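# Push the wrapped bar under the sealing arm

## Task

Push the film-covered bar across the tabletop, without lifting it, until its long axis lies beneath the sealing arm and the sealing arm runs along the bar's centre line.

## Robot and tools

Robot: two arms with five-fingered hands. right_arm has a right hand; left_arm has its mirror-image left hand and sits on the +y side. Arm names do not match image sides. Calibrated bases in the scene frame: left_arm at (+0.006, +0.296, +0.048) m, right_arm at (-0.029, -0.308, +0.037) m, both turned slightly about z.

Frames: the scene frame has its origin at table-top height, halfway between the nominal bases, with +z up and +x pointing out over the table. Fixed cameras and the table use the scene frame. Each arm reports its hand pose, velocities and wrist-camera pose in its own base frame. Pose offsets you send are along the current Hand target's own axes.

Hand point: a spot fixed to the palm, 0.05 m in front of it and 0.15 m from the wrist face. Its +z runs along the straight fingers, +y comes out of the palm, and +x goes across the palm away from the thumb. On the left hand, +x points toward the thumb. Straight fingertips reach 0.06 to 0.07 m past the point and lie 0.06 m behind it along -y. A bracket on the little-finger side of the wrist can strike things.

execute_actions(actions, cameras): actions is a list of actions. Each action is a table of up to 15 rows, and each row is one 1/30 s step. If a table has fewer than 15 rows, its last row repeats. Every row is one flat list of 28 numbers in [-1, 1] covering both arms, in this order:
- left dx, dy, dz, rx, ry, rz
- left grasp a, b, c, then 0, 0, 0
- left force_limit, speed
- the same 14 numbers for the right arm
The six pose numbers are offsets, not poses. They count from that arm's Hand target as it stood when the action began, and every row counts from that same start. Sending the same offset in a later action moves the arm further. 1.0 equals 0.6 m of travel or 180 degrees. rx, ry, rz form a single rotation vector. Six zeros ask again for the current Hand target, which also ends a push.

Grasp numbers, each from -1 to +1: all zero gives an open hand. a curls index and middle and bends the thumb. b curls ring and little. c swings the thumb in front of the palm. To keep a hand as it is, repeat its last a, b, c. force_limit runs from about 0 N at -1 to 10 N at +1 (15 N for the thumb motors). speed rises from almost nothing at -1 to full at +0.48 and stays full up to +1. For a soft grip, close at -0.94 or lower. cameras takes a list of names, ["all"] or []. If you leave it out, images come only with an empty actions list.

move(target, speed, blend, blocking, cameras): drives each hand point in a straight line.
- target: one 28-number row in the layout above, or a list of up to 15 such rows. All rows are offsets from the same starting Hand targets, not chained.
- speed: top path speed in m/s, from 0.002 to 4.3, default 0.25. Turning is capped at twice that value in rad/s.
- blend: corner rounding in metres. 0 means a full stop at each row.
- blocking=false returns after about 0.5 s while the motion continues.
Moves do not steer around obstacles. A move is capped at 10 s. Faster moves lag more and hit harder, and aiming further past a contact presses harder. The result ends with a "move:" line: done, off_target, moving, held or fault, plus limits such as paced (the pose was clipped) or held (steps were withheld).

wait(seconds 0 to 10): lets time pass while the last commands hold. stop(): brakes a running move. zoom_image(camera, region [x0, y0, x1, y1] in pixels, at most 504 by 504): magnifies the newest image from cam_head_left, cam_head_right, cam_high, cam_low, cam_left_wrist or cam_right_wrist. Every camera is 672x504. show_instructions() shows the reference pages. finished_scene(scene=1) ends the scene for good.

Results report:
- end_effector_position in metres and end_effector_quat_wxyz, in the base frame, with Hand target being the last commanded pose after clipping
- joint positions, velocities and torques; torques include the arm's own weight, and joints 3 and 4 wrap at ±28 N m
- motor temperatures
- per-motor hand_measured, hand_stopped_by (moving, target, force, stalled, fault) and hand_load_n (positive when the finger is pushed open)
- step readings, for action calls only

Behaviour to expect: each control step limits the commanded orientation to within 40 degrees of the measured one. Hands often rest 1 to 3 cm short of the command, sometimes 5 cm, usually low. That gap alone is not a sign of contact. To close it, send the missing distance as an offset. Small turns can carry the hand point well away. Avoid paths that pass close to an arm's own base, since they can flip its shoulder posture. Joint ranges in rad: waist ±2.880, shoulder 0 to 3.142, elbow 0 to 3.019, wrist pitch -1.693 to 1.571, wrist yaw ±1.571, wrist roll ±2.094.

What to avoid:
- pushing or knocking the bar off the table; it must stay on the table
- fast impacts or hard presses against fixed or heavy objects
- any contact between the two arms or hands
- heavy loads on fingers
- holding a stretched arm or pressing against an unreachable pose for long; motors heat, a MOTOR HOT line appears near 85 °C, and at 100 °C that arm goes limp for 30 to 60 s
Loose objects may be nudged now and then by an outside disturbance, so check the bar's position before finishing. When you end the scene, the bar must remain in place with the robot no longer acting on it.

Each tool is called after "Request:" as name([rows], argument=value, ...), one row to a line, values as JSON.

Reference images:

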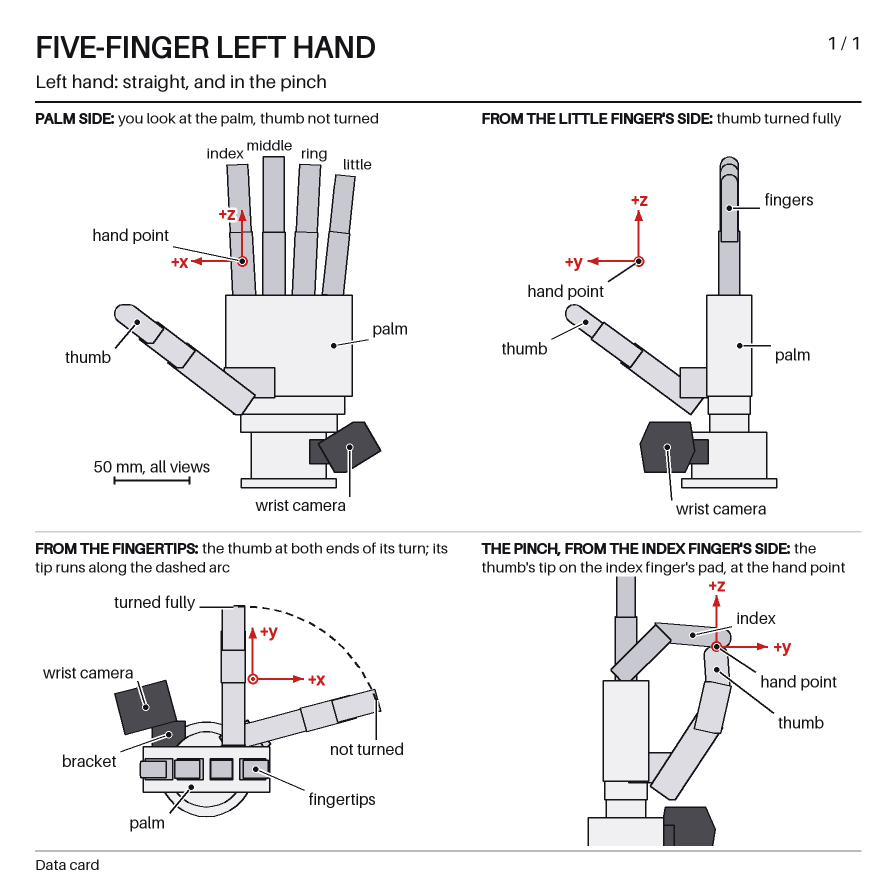

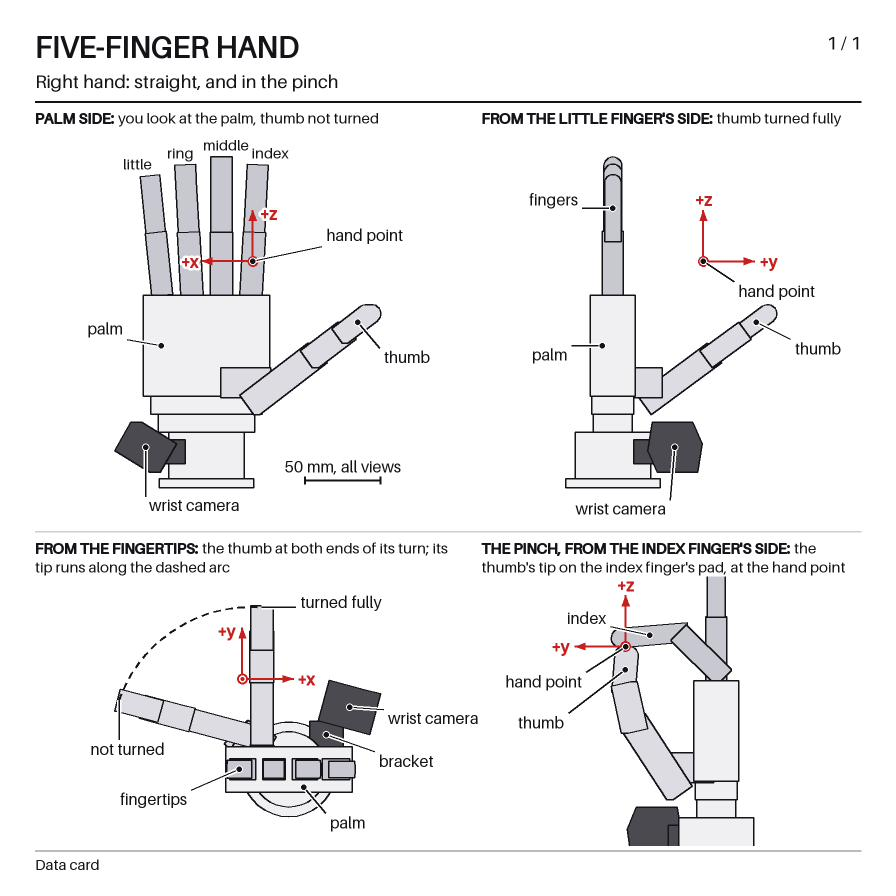

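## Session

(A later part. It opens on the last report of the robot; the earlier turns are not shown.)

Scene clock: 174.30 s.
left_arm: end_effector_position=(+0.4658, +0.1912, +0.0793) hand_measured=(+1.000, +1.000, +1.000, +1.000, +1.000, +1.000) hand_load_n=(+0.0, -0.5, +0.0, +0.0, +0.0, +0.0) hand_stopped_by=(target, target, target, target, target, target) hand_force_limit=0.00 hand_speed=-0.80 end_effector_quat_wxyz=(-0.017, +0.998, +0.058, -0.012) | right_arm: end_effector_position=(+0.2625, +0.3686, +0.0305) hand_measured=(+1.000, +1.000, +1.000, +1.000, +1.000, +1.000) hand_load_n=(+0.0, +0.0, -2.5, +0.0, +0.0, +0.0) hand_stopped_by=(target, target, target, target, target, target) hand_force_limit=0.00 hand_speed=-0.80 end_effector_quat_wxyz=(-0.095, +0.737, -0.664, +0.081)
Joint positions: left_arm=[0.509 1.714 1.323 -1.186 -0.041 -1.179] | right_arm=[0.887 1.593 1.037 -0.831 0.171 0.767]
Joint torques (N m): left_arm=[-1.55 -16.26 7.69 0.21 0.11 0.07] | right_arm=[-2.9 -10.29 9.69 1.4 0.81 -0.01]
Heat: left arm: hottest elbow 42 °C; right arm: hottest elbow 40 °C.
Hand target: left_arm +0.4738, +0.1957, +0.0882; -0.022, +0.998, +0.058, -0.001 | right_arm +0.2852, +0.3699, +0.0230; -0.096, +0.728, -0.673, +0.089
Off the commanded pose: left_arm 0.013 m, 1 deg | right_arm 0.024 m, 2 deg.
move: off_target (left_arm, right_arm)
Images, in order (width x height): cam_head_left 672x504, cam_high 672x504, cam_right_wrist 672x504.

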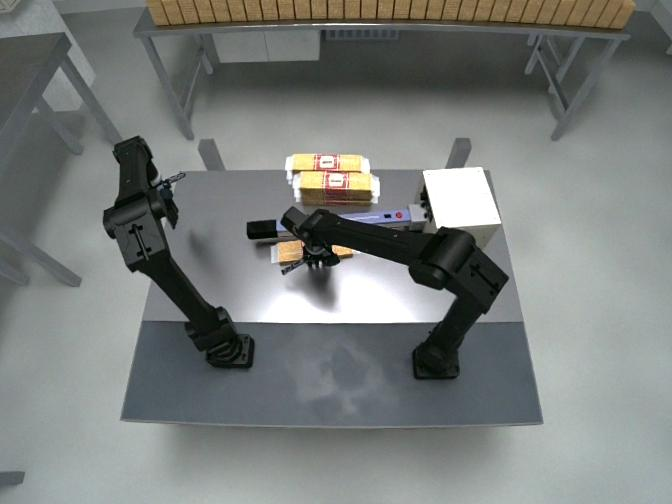

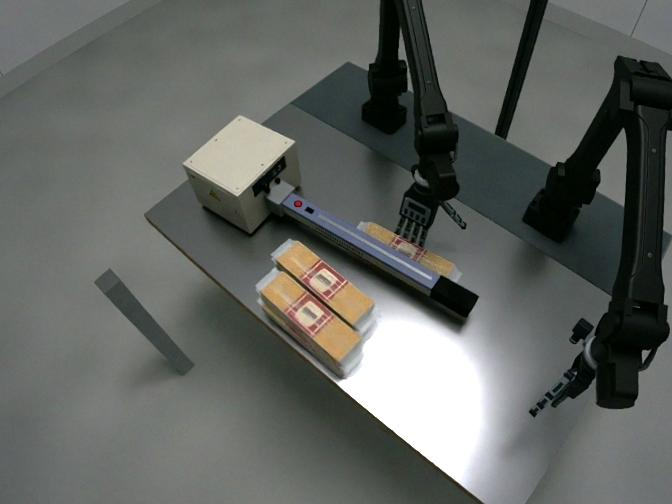

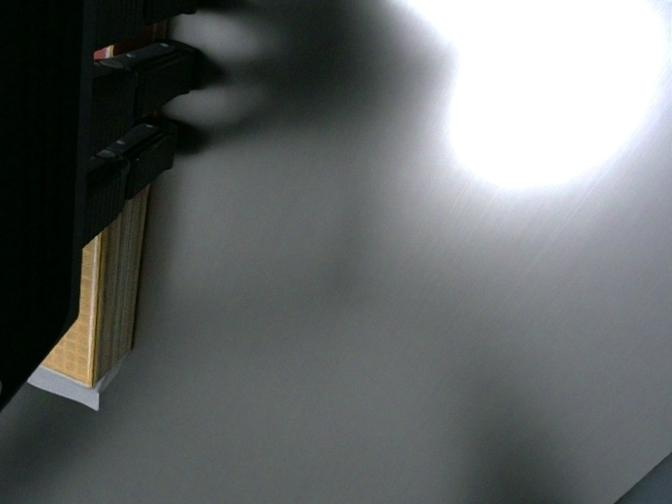

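Request:
move(target=[0,0,0,0,0,0,0,0,0,0,0,0,0,-0.8,0,-0.0727,0.0195,0,0,0,0,0,0,0,0,0,0,-0.8], speed=0.06, cameras=["cam_head_left", "cam_high", "cam_right_wrist", "cam_low"])

Request:
zoom_image(camera="cam_high", region=[300, 190, 500, 340])

Request:
zoom_image(camera="cam_head_left", region=[240, 190, 390, 290])

Scene clock: 194.17 s.
left_arm: end_effector_position=(+0.4658, +0.1912, +0.0793) hand_measured=(+1.000, +1.000, +1.000, +1.000, +1.000, +1.000) hand_load_n=(+0.0, +0.0, +0.0, +0.0, +0.0, +0.0) hand_stopped_by=(target, target, target, target, target, target) hand_force_limit=0.00 hand_speed=-0.80 end_effector_quat_wxyz=(-0.017, +0.998, +0.058, -0.012) | right_arm: end_effector_position=(+0.3092, +0.3719, +0.0316) hand_measured=(+1.000, +1.000, +1.000, +1.000, +1.000, +1.000) hand_load_n=(+0.0, +0.0, -1.5, -0.5, +0.0, +0.0) hand_stopped_by=(target, target, target, target, target, target) hand_force_limit=0.00 hand_speed=-0.80 end_effector_quat_wxyz=(-0.095, +0.736, -0.666, +0.083)
Joint positions: left_arm=[0.509 1.714 1.323 -1.186 -0.041 -1.179] | right_arm=[0.815 1.667 1.135 -0.844 0.161 0.7]
Joint torques (N m): left_arm=[-1.49 -16.26 7.71 0.2 0.12 0.07] | right_arm=[-2.73 -11.75 9.84 1.2 0.58 0.01]
Heat: left arm: hottest elbow 42 °C; right arm: hottest elbow 41 °C.
Hand target: left_arm +0.4738, +0.1957, +0.0882; -0.022, +0.998, +0.058, -0.001 | right_arm +0.3302, +0.3735, +0.0229; -0.096, +0.728, -0.673, +0.089
Off the commanded pose: left_arm 0.013 m, 1 deg | right_arm 0.023 m, 1 deg.
move: off_target (left_arm, right_arm)
Images, in order (width x height): cam_head_left 672x504, cam_high 672x504, cam_low 672x504, cam_right_wrist 672x504.

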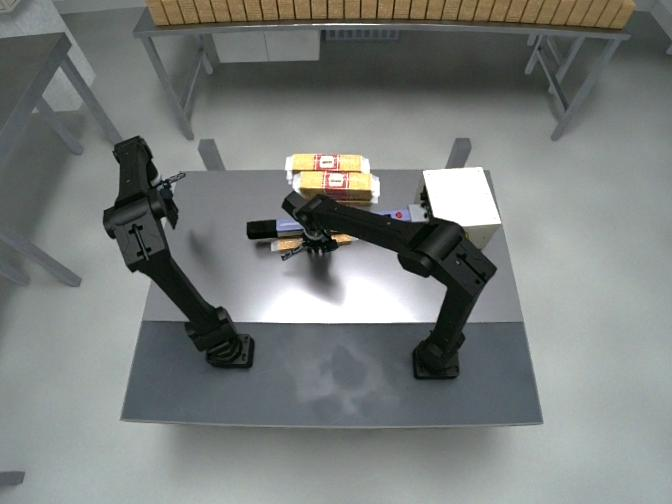

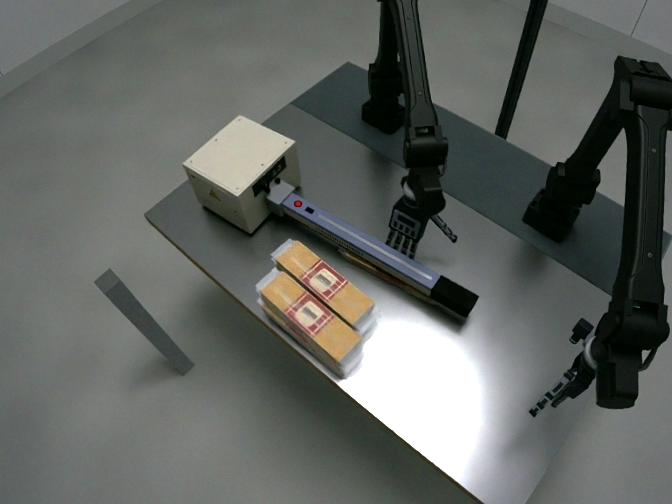

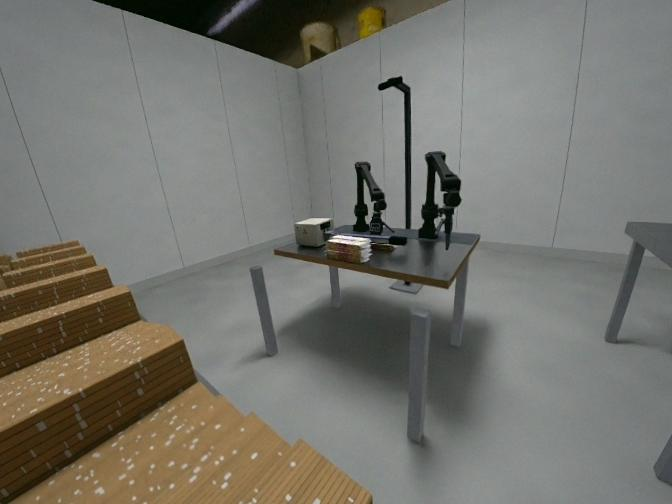

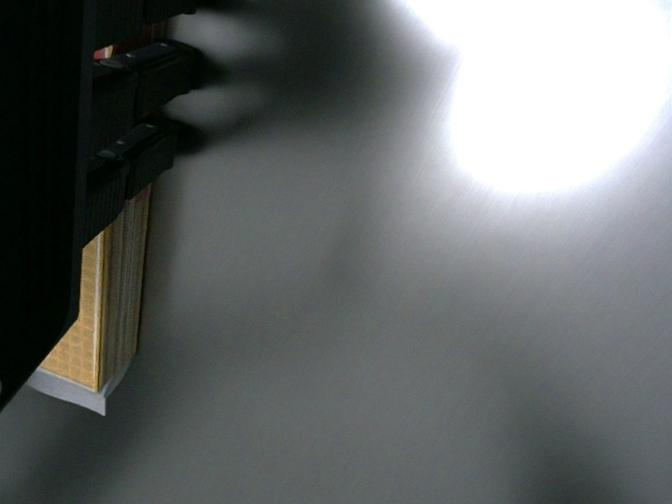

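Scaled by 2.520 from the camera's 672x504 image, which has a finer 960x720 frame.

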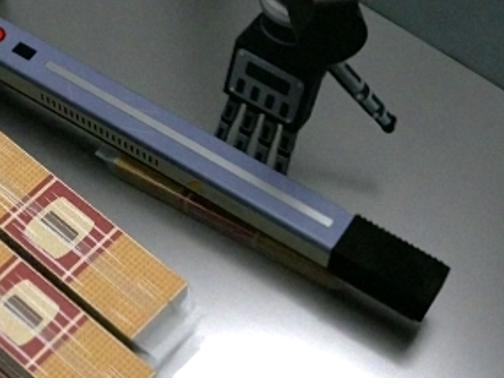

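Scaled by 3.360 from the camera's 672x504 image, which has a finer 960x720 frame.

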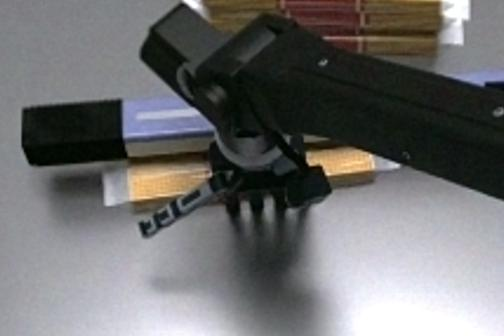

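Request:
move(target=[0,0,0,0,0,0,0,0,0,0,0,0,0,-0.8,0,-0.0307,0.0083,0,0,0,0,0,0,0,0,0,0,-0.8], speed=0.05, cameras=["cam_head_left", "cam_head_right", "cam_high"])

Request:
zoom_image(camera="cam_high", region=[320, 220, 460, 325])

Request:
zoom_image(camera="cam_head_left", region=[240, 200, 380, 270])

Request:
zoom_image(camera="cam_head_right", region=[240, 200, 380, 270])

Scene clock: 208.73 s.
left_arm: end_effector_position=(+0.4658, +0.1912, +0.0793) hand_measured=(+1.000, +1.000, +1.000, +1.000, +1.000, +1.000) hand_load_n=(+0.0, +0.0, +0.0, +0.0, +0.0, +0.0) hand_stopped_by=(target, target, target, target, target, target) hand_force_limit=0.00 hand_speed=-0.80 end_effector_quat_wxyz=(-0.017, +0.998, +0.058, -0.012) | right_arm: end_effector_position=(+0.3122, +0.3712, +0.0331) hand_measured=(+1.000, +1.000, +1.000, +1.000, +1.000, +1.000) hand_load_n=(+0.0, +0.0, -6.5, -1.0, +0.0, +0.0) hand_stopped_by=(target, target, target, target, target, target) hand_force_limit=0.00 hand_speed=-0.80 end_effector_quat_wxyz=(-0.086, +0.744, -0.658, +0.079)
Joint positions: left_arm=[0.509 1.714 1.323 -1.186 -0.041 -1.179] | right_arm=[0.807 1.681 1.159 -0.868 0.15 0.67]
Joint torques (N m): left_arm=[-1.49 -16.26 7.69 0.21 0.12 0.06] | right_arm=[-3.6 -10.75 11.11 2.09 0.88 0.01]
Heat: left arm: hottest elbow 42 °C; right arm: hottest elbow 41 °C.
Hand target: left_arm +0.4738, +0.1957, +0.0882; -0.022, +0.998, +0.058, -0.001 | right_arm +0.3492, +0.3750, +0.0230; -0.096, +0.728, -0.673, +0.089
Off the commanded pose: left_arm 0.013 m, 1 deg | right_arm 0.039 m, 3 deg.
move: off_target (left_arm, right_arm)
Images, in order (width x height): cam_head_left 672x504, cam_head_right 672x504, cam_high 672x504.

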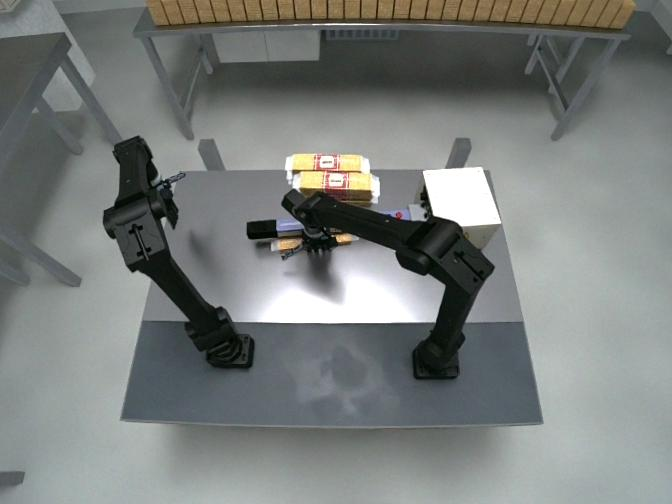

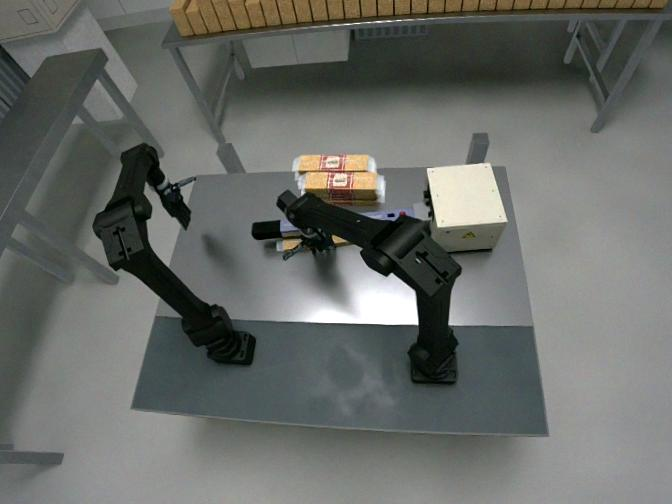

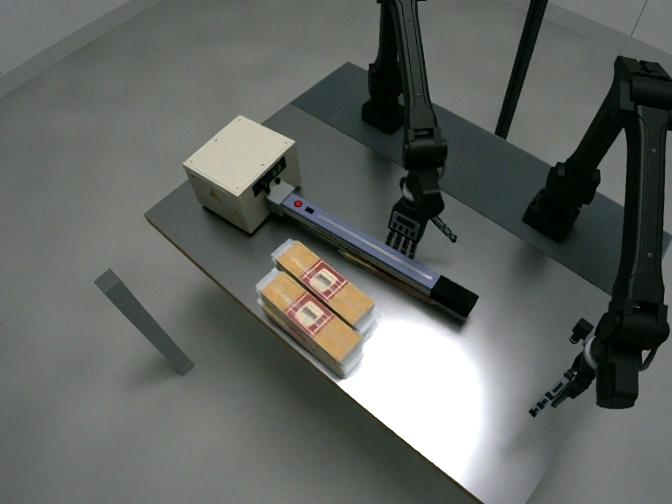

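Scaled by 3.600 from the camera's 672x504 image, which has a finer 960x720 frame.

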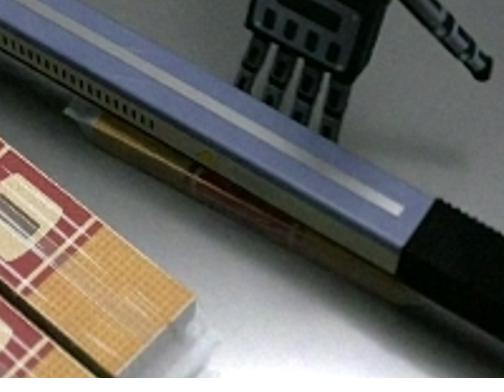

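Scaled by 3.600 from the camera's 672x504 image, which has a finer 960x720 frame.

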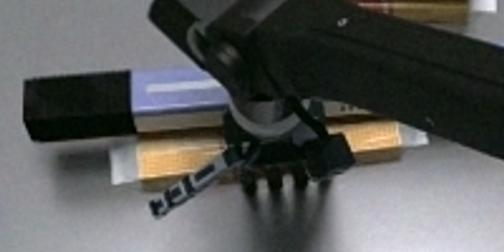

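Scaled by 3.600 from the camera's 672x504 image, which has a finer 960x720 frame.

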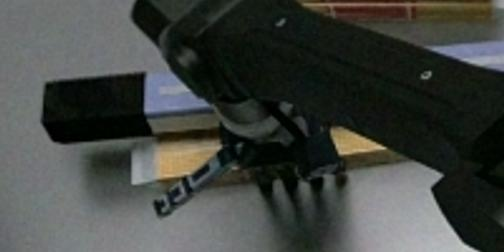

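Request:
wait(seconds=0.1, cameras=["cam_right_wrist", "cam_head_left"])

Request:
zoom_image(camera="cam_right_wrist", region=[60, 0, 260, 150])

Request:
zoom_image(camera="cam_head_left", region=[295, 230, 345, 265])

Scene clock: 225.77 s.
left_arm: end_effector_position=(+0.4658, +0.1912, +0.0793) hand_measured=(+1.000, +1.000, +1.000, +1.000, +1.000, +1.000) hand_load_n=(+0.0, +0.0, +0.0, +0.0, +0.0, +0.0) hand_stopped_by=(target, target, target, target, target, target) hand_force_limit=0.00 hand_speed=-0.80 end_effector_quat_wxyz=(-0.017, +0.998, +0.058, -0.012) | right_arm: end_effector_position=(+0.3121, +0.3711, +0.0331) hand_measured=(+1.000, +1.000, +1.000, +1.000, +1.000, +1.000) hand_load_n=(+0.0, +0.0, -7.0, -1.0, +0.0, +0.0) hand_stopped_by=(target, target, target, target, target, target) hand_force_limit=0.00 hand_speed=-0.80 end_effector_quat_wxyz=(-0.086, +0.744, -0.658, +0.079)
Joint positions: left_arm=[0.509 1.714 1.323 -1.186 -0.041 -1.179] | right_arm=[0.807 1.681 1.159 -0.868 0.15 0.67]
Joint torques (N m): left_arm=[-1.55 -16.26 7.71 0.2 0.11 0.07] | right_arm=[-4.07 -10.46 11.08 2.28 0.92 0.05]
Heat: left arm: hottest elbow 42 °C; right arm: hottest elbow 42 °C.
Hand target: left_arm +0.4738, +0.1957, +0.0882; -0.022, +0.998, +0.058, -0.001 | right_arm +0.3492, +0.3750, +0.0230; -0.096, +0.728, -0.673, +0.089
Off the commanded pose: left_arm 0.013 m, 1 deg | right_arm 0.039 m, 3 deg.
wait: 0.10 s; at rest from the start
Images, in order (width x height): cam_head_left 672x504, cam_right_wrist 672x504.

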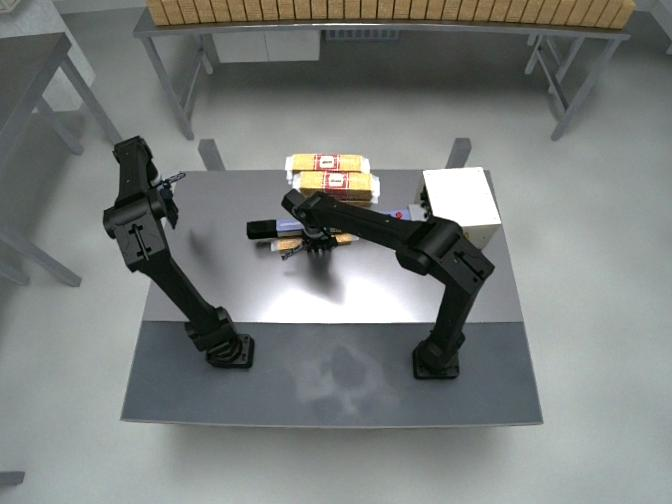

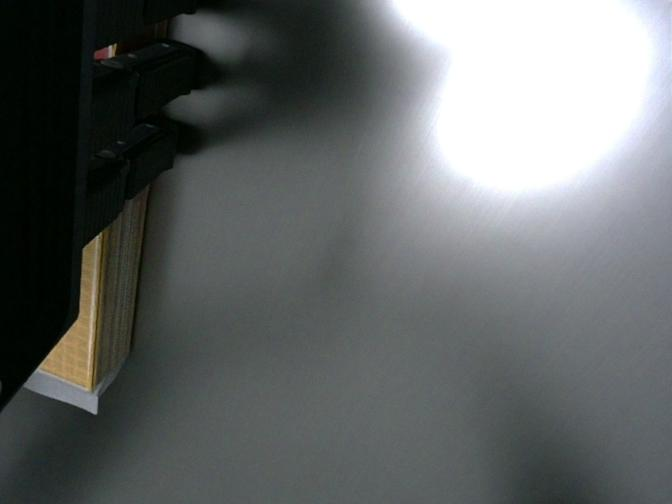

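Scaled by 2.520 from the camera's 672x504 image, which has a finer 960x720 frame.

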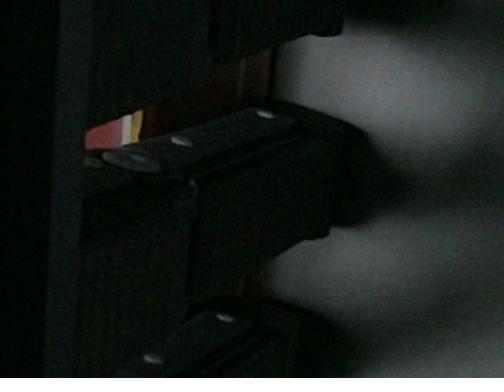

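Scaled by 10.080 from the camera's 672x504 image, which has a finer 960x720 frame.

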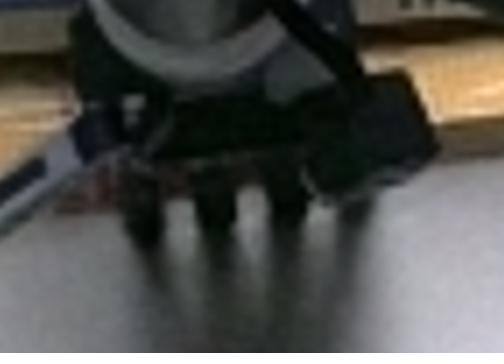

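Request:
wait(seconds=0.1, cameras=["cam_high", "cam_low"])

Request:
zoom_image(camera="cam_high", region=[330, 240, 400, 290])

Request:
zoom_image(camera="cam_high", region=[390, 260, 460, 310])

Request:
zoom_image(camera="cam_low", region=[320, 215, 420, 275])

Scene clock: 237.57 s.
left_arm: end_effector_position=(+0.4658, +0.1912, +0.0793) hand_measured=(+1.000, +1.000, +1.000, +1.000, +1.000, +1.000) hand_load_n=(+0.0, -0.5, +0.0, +0.0, +0.0, +0.0) hand_stopped_by=(target, target, target, target, target, target) hand_force_limit=0.00 hand_speed=-0.80 end_effector_quat_wxyz=(-0.017, +0.998, +0.058, -0.012) | right_arm: end_effector_position=(+0.3121, +0.3711, +0.0331) hand_measured=(+1.000, +1.000, +1.000, +1.000, +1.000, +1.000) hand_load_n=(+0.0, +0.0, -7.0, -1.0, +0.0, +0.0) hand_stopped_by=(target, target, target, target, target, target) hand_force_limit=0.00 hand_speed=-0.80 end_effector_quat_wxyz=(-0.086, +0.744, -0.658, +0.079)
Joint positions: left_arm=[0.509 1.714 1.323 -1.186 -0.041 -1.179] | right_arm=[0.807 1.681 1.159 -0.868 0.15 0.67]
Joint torques (N m): left_arm=[-1.49 -16.26 7.71 0.2 0.11 0.07] | right_arm=[-4.25 -10.64 11.19 2.02 0.93 0.04]
Heat: left arm: hottest elbow 42 °C; right arm: hottest elbow 42 °C.
Hand target: left_arm +0.4738, +0.1957, +0.0882; -0.022, +0.998, +0.058, -0.001 | right_arm +0.3492, +0.3750, +0.0230; -0.096, +0.728, -0.673, +0.089
Off the commanded pose: left_arm 0.013 m, 1 deg | right_arm 0.039 m, 3 deg.
wait: 0.10 s; at rest from the start
Images, in order (width x height): cam_high 672x504, cam_low 672x504.

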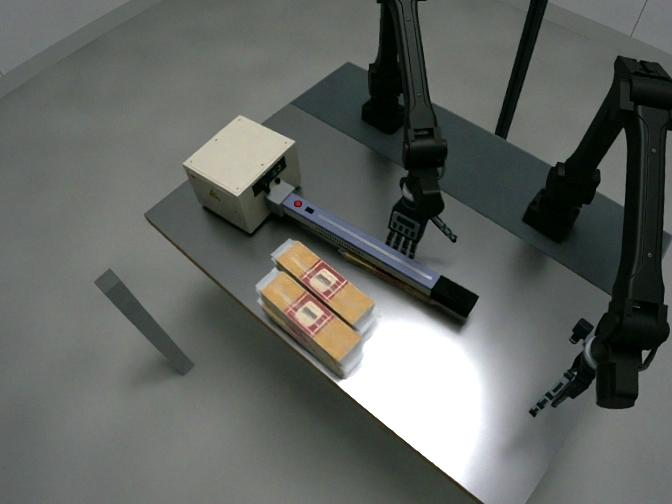

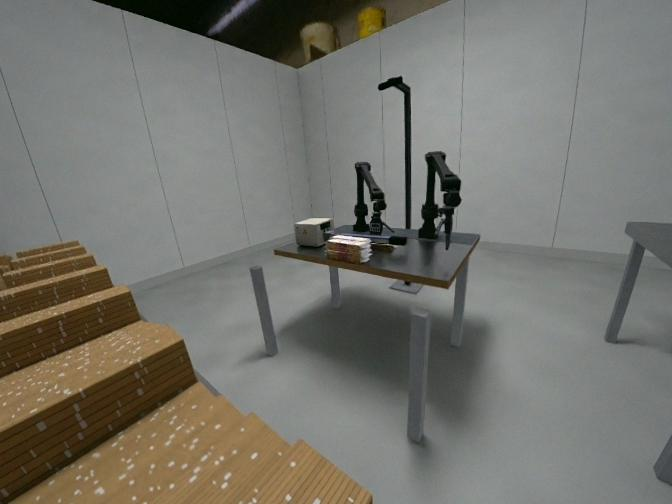

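Scaled by 7.200 from the camera's 672x504 image, which has a finer 960x720 frame.

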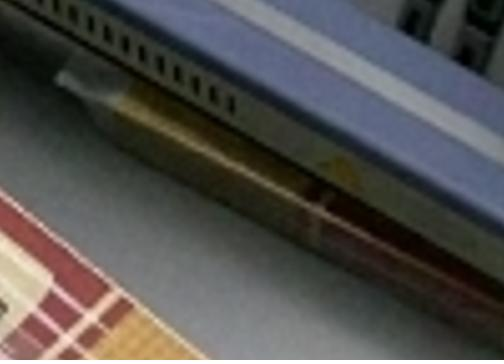

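Scaled by 7.200 from the camera's 672x504 image, which has a finer 960x720 frame.

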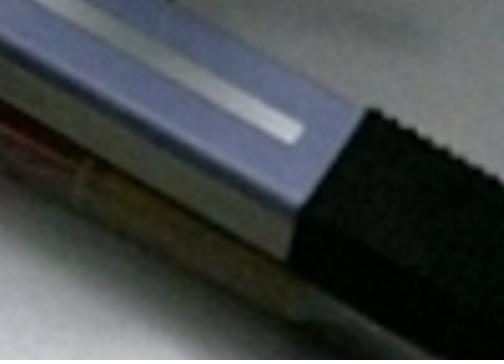

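Scaled by 5.040 from the camera's 672x504 image, which has a finer 960x720 frame.

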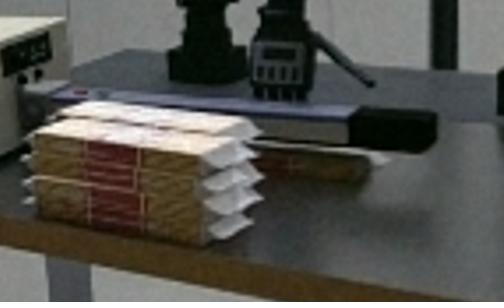

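Request:
move([
  [0,0,0,0,0,0,0,0,0,0,0,0,0,-0.8,0,0.161,-0.043,0,0,0,0,0,0,0,0,0,0,-0.8],
  [0,0,0,0,0,0,0,0,0,0,0,0,0,-0.8,0,0.16,-0.3,0.2,0,0,0,0,0,0,0,0,0,-0.8],
], speed=0.2, blend=[0.03, 0], cameras=["cam_head_left", "cam_high", "cam_right_wrist"])

Request:
zoom_image(camera="cam_head_left", region=[240, 190, 380, 270])

Request:
zoom_image(camera="cam_high", region=[320, 220, 460, 325])

Scene clock: 281.27 s.
left_arm: end_effector_position=(+0.4658, +0.1912, +0.0793) hand_measured=(+1.000, +1.000, +1.000, +1.000, +1.000, +1.000) hand_load_n=(+0.0, +0.0, +0.0, +0.0, +0.0, +0.0) hand_stopped_by=(target, target, target, target, target, target) hand_force_limit=0.00 hand_speed=-0.80 end_effector_quat_wxyz=(-0.017, +0.998, +0.058, -0.012) | right_arm: end_effector_position=(+0.2156, +0.3624, +0.1697) hand_measured=(+1.000, +1.000, +1.000, +1.000, +1.000, +1.000) hand_load_n=(+0.0, +0.0, +0.0, +0.0, +0.0, +0.0) hand_stopped_by=(target, target, target, target, target, target) hand_force_limit=0.00 hand_speed=-0.80 end_effector_quat_wxyz=(-0.312, +0.662, -0.615, +0.294)
Joint positions: left_arm=[0.509 1.714 1.323 -1.186 -0.041 -1.179] | right_arm=[1.258 1.184 0.919 -0.878 0.803 1.001]
Joint torques (N m): left_arm=[-1.49 -16.26 7.71 0.21 0.11 0.07] | right_arm=[0.03 -9.93 8.73 0.81 0.95 0.11]
Heat: left arm: hottest elbow 42 °C; right arm: hottest elbow 43 °C.
Hand target: left_arm +0.4738, +0.1957, +0.0882; -0.022, +0.998, +0.058, -0.001 | right_arm +0.2104, +0.3640, +0.1720; -0.316, +0.663, -0.613, +0.292
Off the commanded pose: left_arm 0.013 m, 1 deg | right_arm 0.006 m, 1 deg.
move: off_target (left_arm)
Images, in order (width x height): cam_head_left 672x504, cam_high 672x504, cam_right_wrist 672x504.

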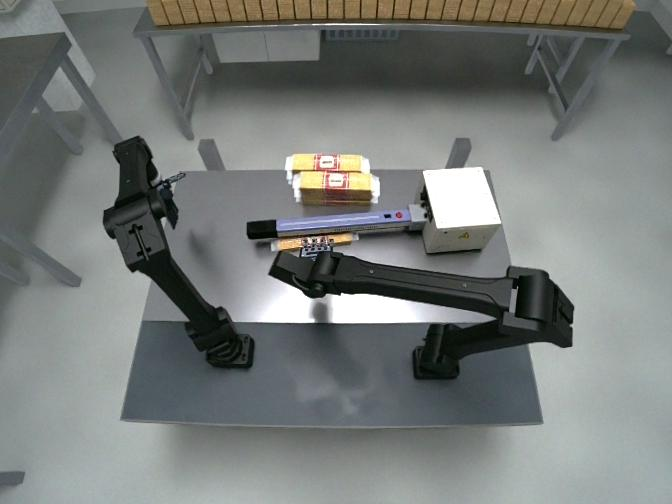

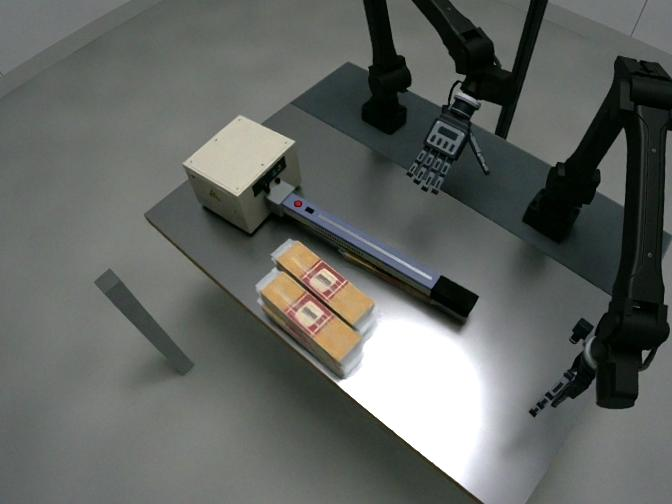

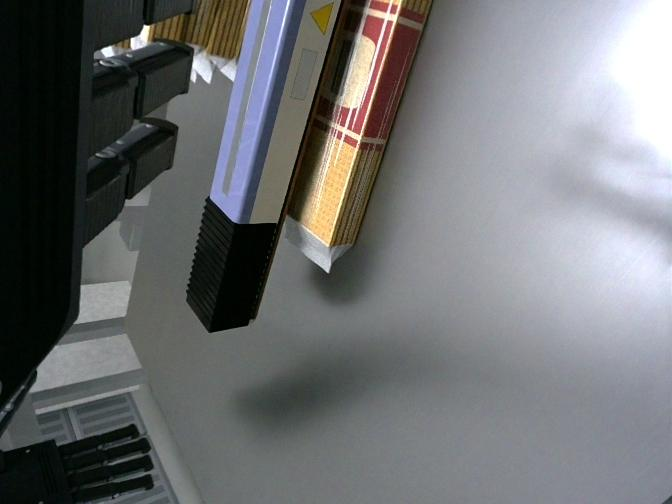

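Scaled by 3.600 from the camera's 672x504 image, which has a finer 960x720 frame.

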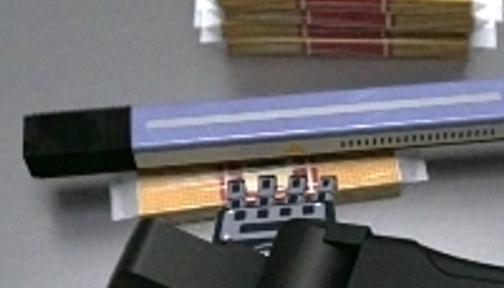

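Scaled by 3.600 from the camera's 672x504 image, which has a finer 960x720 frame.

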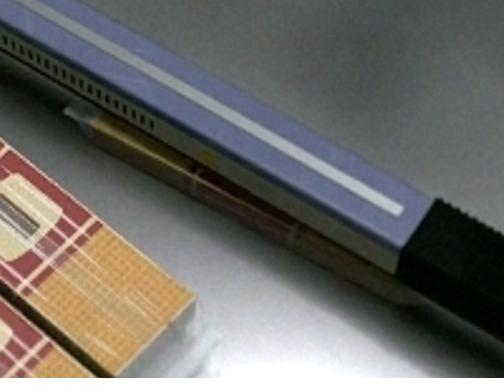

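Request:
zoom_image(camera="cam_right_wrist", region=[180, 0, 440, 195])

Request:
zoom_image(camera="cam_right_wrist", region=[180, 170, 400, 340])

Scaled by 1.938 from the camera's 672x504 image, which has a finer 960x720 frame.

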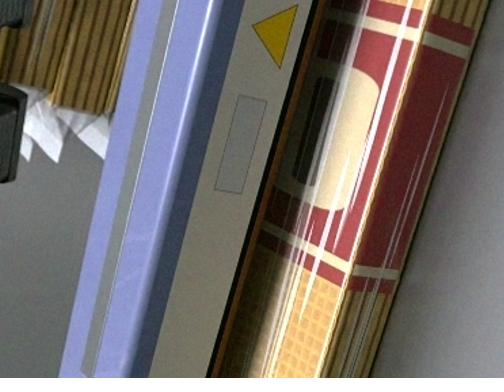

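Scaled by 2.291 from the camera's 672x504 image, which has a finer 960x720 frame.

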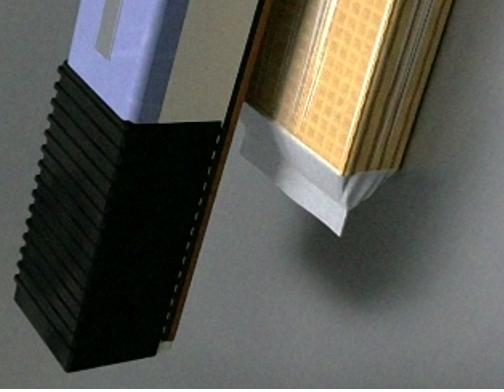

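Request:
zoom_image(camera="cam_head_left", region=[262, 220, 312, 257])

Request:
zoom_image(camera="cam_head_left", region=[325, 210, 375, 247])

Request:
zoom_image(camera="cam_high", region=[330, 245, 360, 268])

Scaled by 10.080 from the camera's 672x504 image, which has a finer 960x720 frame.

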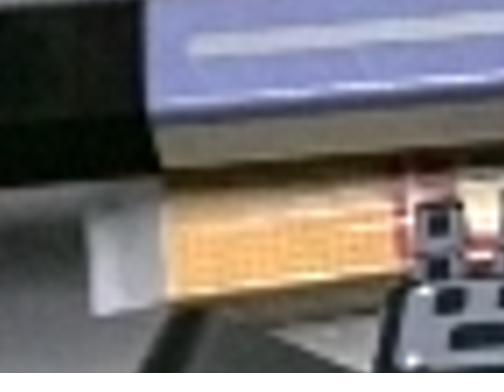

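Scaled by 10.080 from the camera's 672x504 image, which has a finer 960x720 frame.

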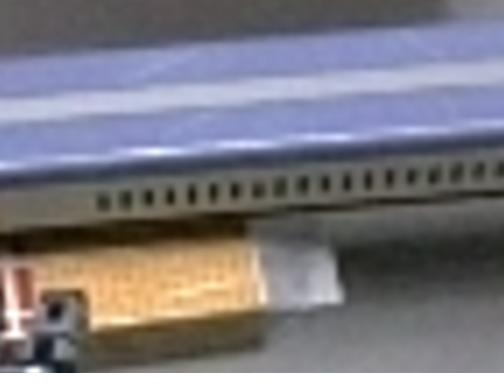

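Scaled by 16.800 from the camera's 672x504 image, which has a finer 960x720 frame.

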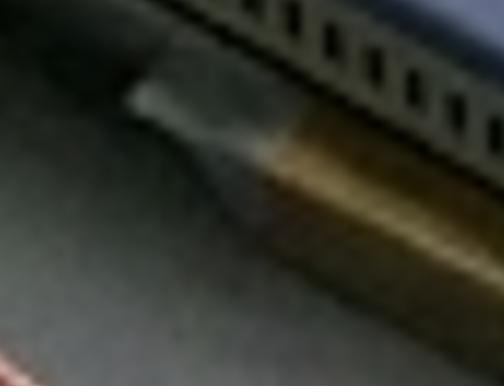

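Request:
zoom_image(camera="cam_high", region=[405, 275, 445, 310])

Request:
zoom_image(camera="cam_right_wrist", region=[225, 200, 305, 260])

Request:
zoom_image(camera="cam_right_wrist", region=[225, 290, 285, 340])

Scaled by 12.600 from the camera's 672x504 image, which has a finer 960x720 frame.

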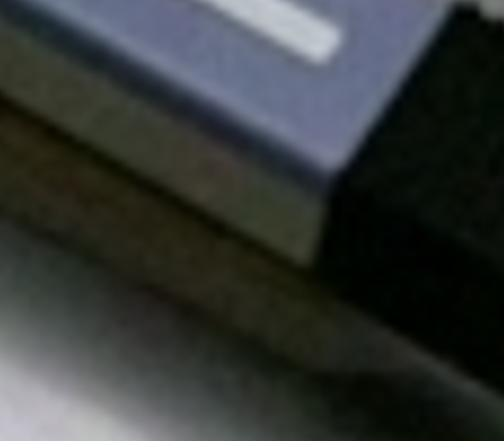

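Scaled by 6.300 from the camera's 672x504 image, which has a finer 960x720 frame.

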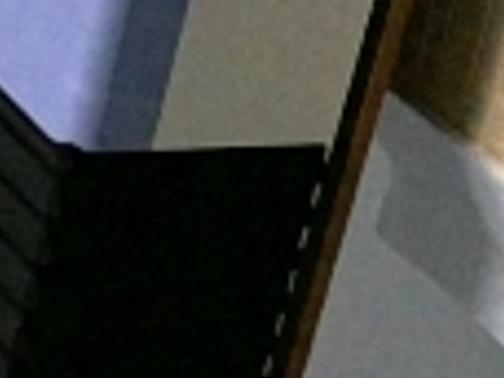

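Scaled by 8.400 from the camera's 672x504 image, which has a finer 960x720 frame.

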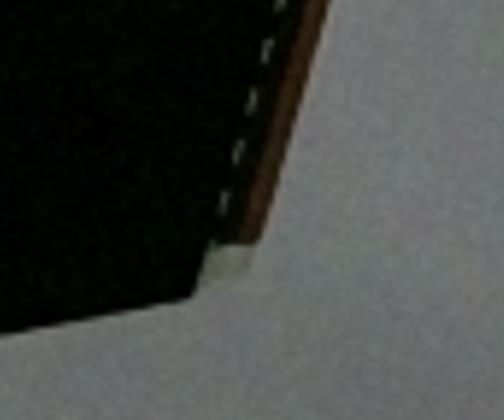

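Request:
move(target=[0,0,0,0,0,0,0,0,0,0,0,0,0,-0.8,0.0013,0.0672,0.0758,0.19,0,0,0,0,0,0,0,0,0,-0.8], speed=0.3, cameras=["cam_right_wrist", "cam_head_left"])

Scene clock: 379.67 s.
left_arm: end_effector_position=(+0.4658, +0.1912, +0.0793) hand_measured=(+1.000, +1.000, +1.000, +1.000, +1.000, +1.000) hand_load_n=(+0.0, +0.0, +0.0, +0.0, +0.0, +0.0) hand_stopped_by=(target, target, target, target, target, target) hand_force_limit=0.00 hand_speed=-0.80 end_effector_quat_wxyz=(-0.017, +0.998, +0.058, -0.012) | right_arm: end_effector_position=(+0.2242, +0.3620, +0.1152) hand_measured=(+1.000, +1.000, +1.000, +1.000, +1.000, +1.000) hand_load_n=(+0.0, +0.0, +0.0, +0.0, +0.0, -0.5) hand_stopped_by=(target, target, target, target, target, target) hand_force_limit=0.00 hand_speed=-0.80 end_effector_quat_wxyz=(-0.495, +0.536, -0.506, +0.461)
Joint positions: left_arm=[0.509 1.714 1.323 -1.186 -0.041 -1.179] | right_arm=[1.453 1.356 0.487 0.426 1.37 0.44]
Joint torques (N m): left_arm=[-1.49 -16.26 7.71 0.21 0.11 0.07] | right_arm=[-0.79 -8.59 6.34 2.18 0.38 0.02]
Heat: left arm: hottest elbow 43 °C; right arm: hottest elbow 42 °C.
Hand target: left_arm +0.4738, +0.1957, +0.0882; -0.022, +0.998, +0.058, -0.001 | right_arm +0.2203, +0.3641, +0.1120; -0.497, +0.541, -0.500, +0.459
Off the commanded pose: left_arm 0.013 m, 1 deg | right_arm 0.005 m, 1 deg.
move: off_target (left_arm)
Images, in order (width x height): cam_head_left 672x504, cam_right_wrist 672x504.

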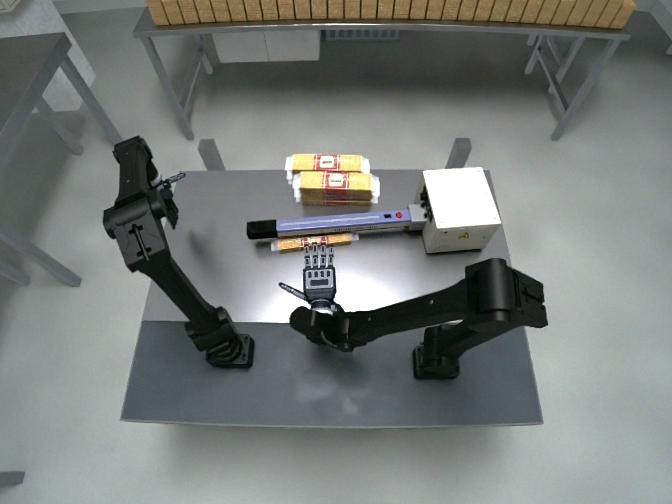

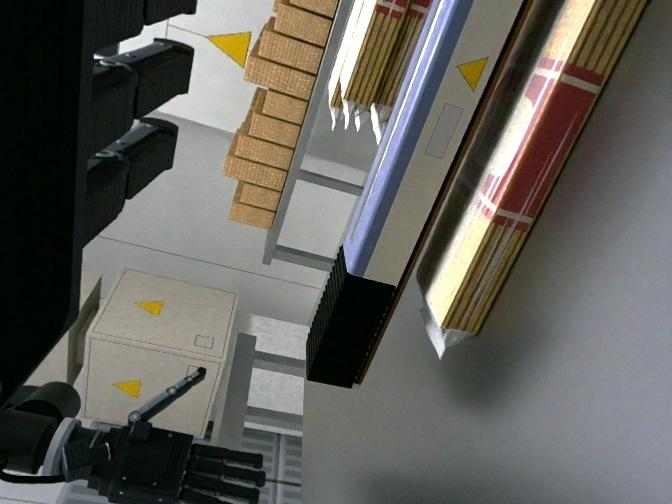

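Request:
zoom_image(camera="cam_right_wrist", region=[380, 0, 660, 210])

Request:
zoom_image(camera="cam_right_wrist", region=[330, 200, 500, 390])

Scaled by 1.800 from the camera's 672x504 image, which has a finer 960x720 frame.

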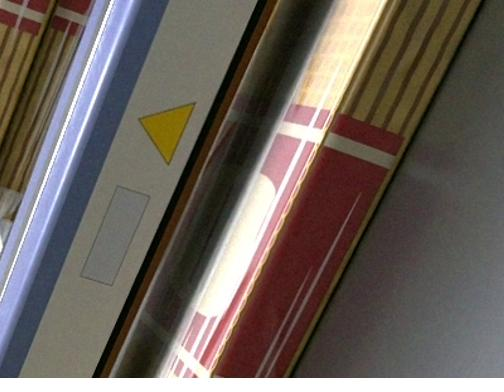

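Scaled by 2.653 from the camera's 672x504 image, which has a finer 960x720 frame.

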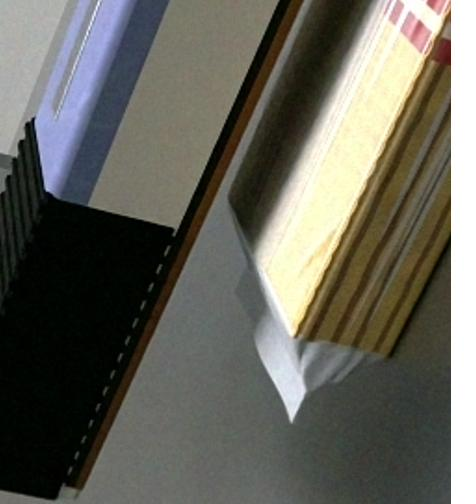

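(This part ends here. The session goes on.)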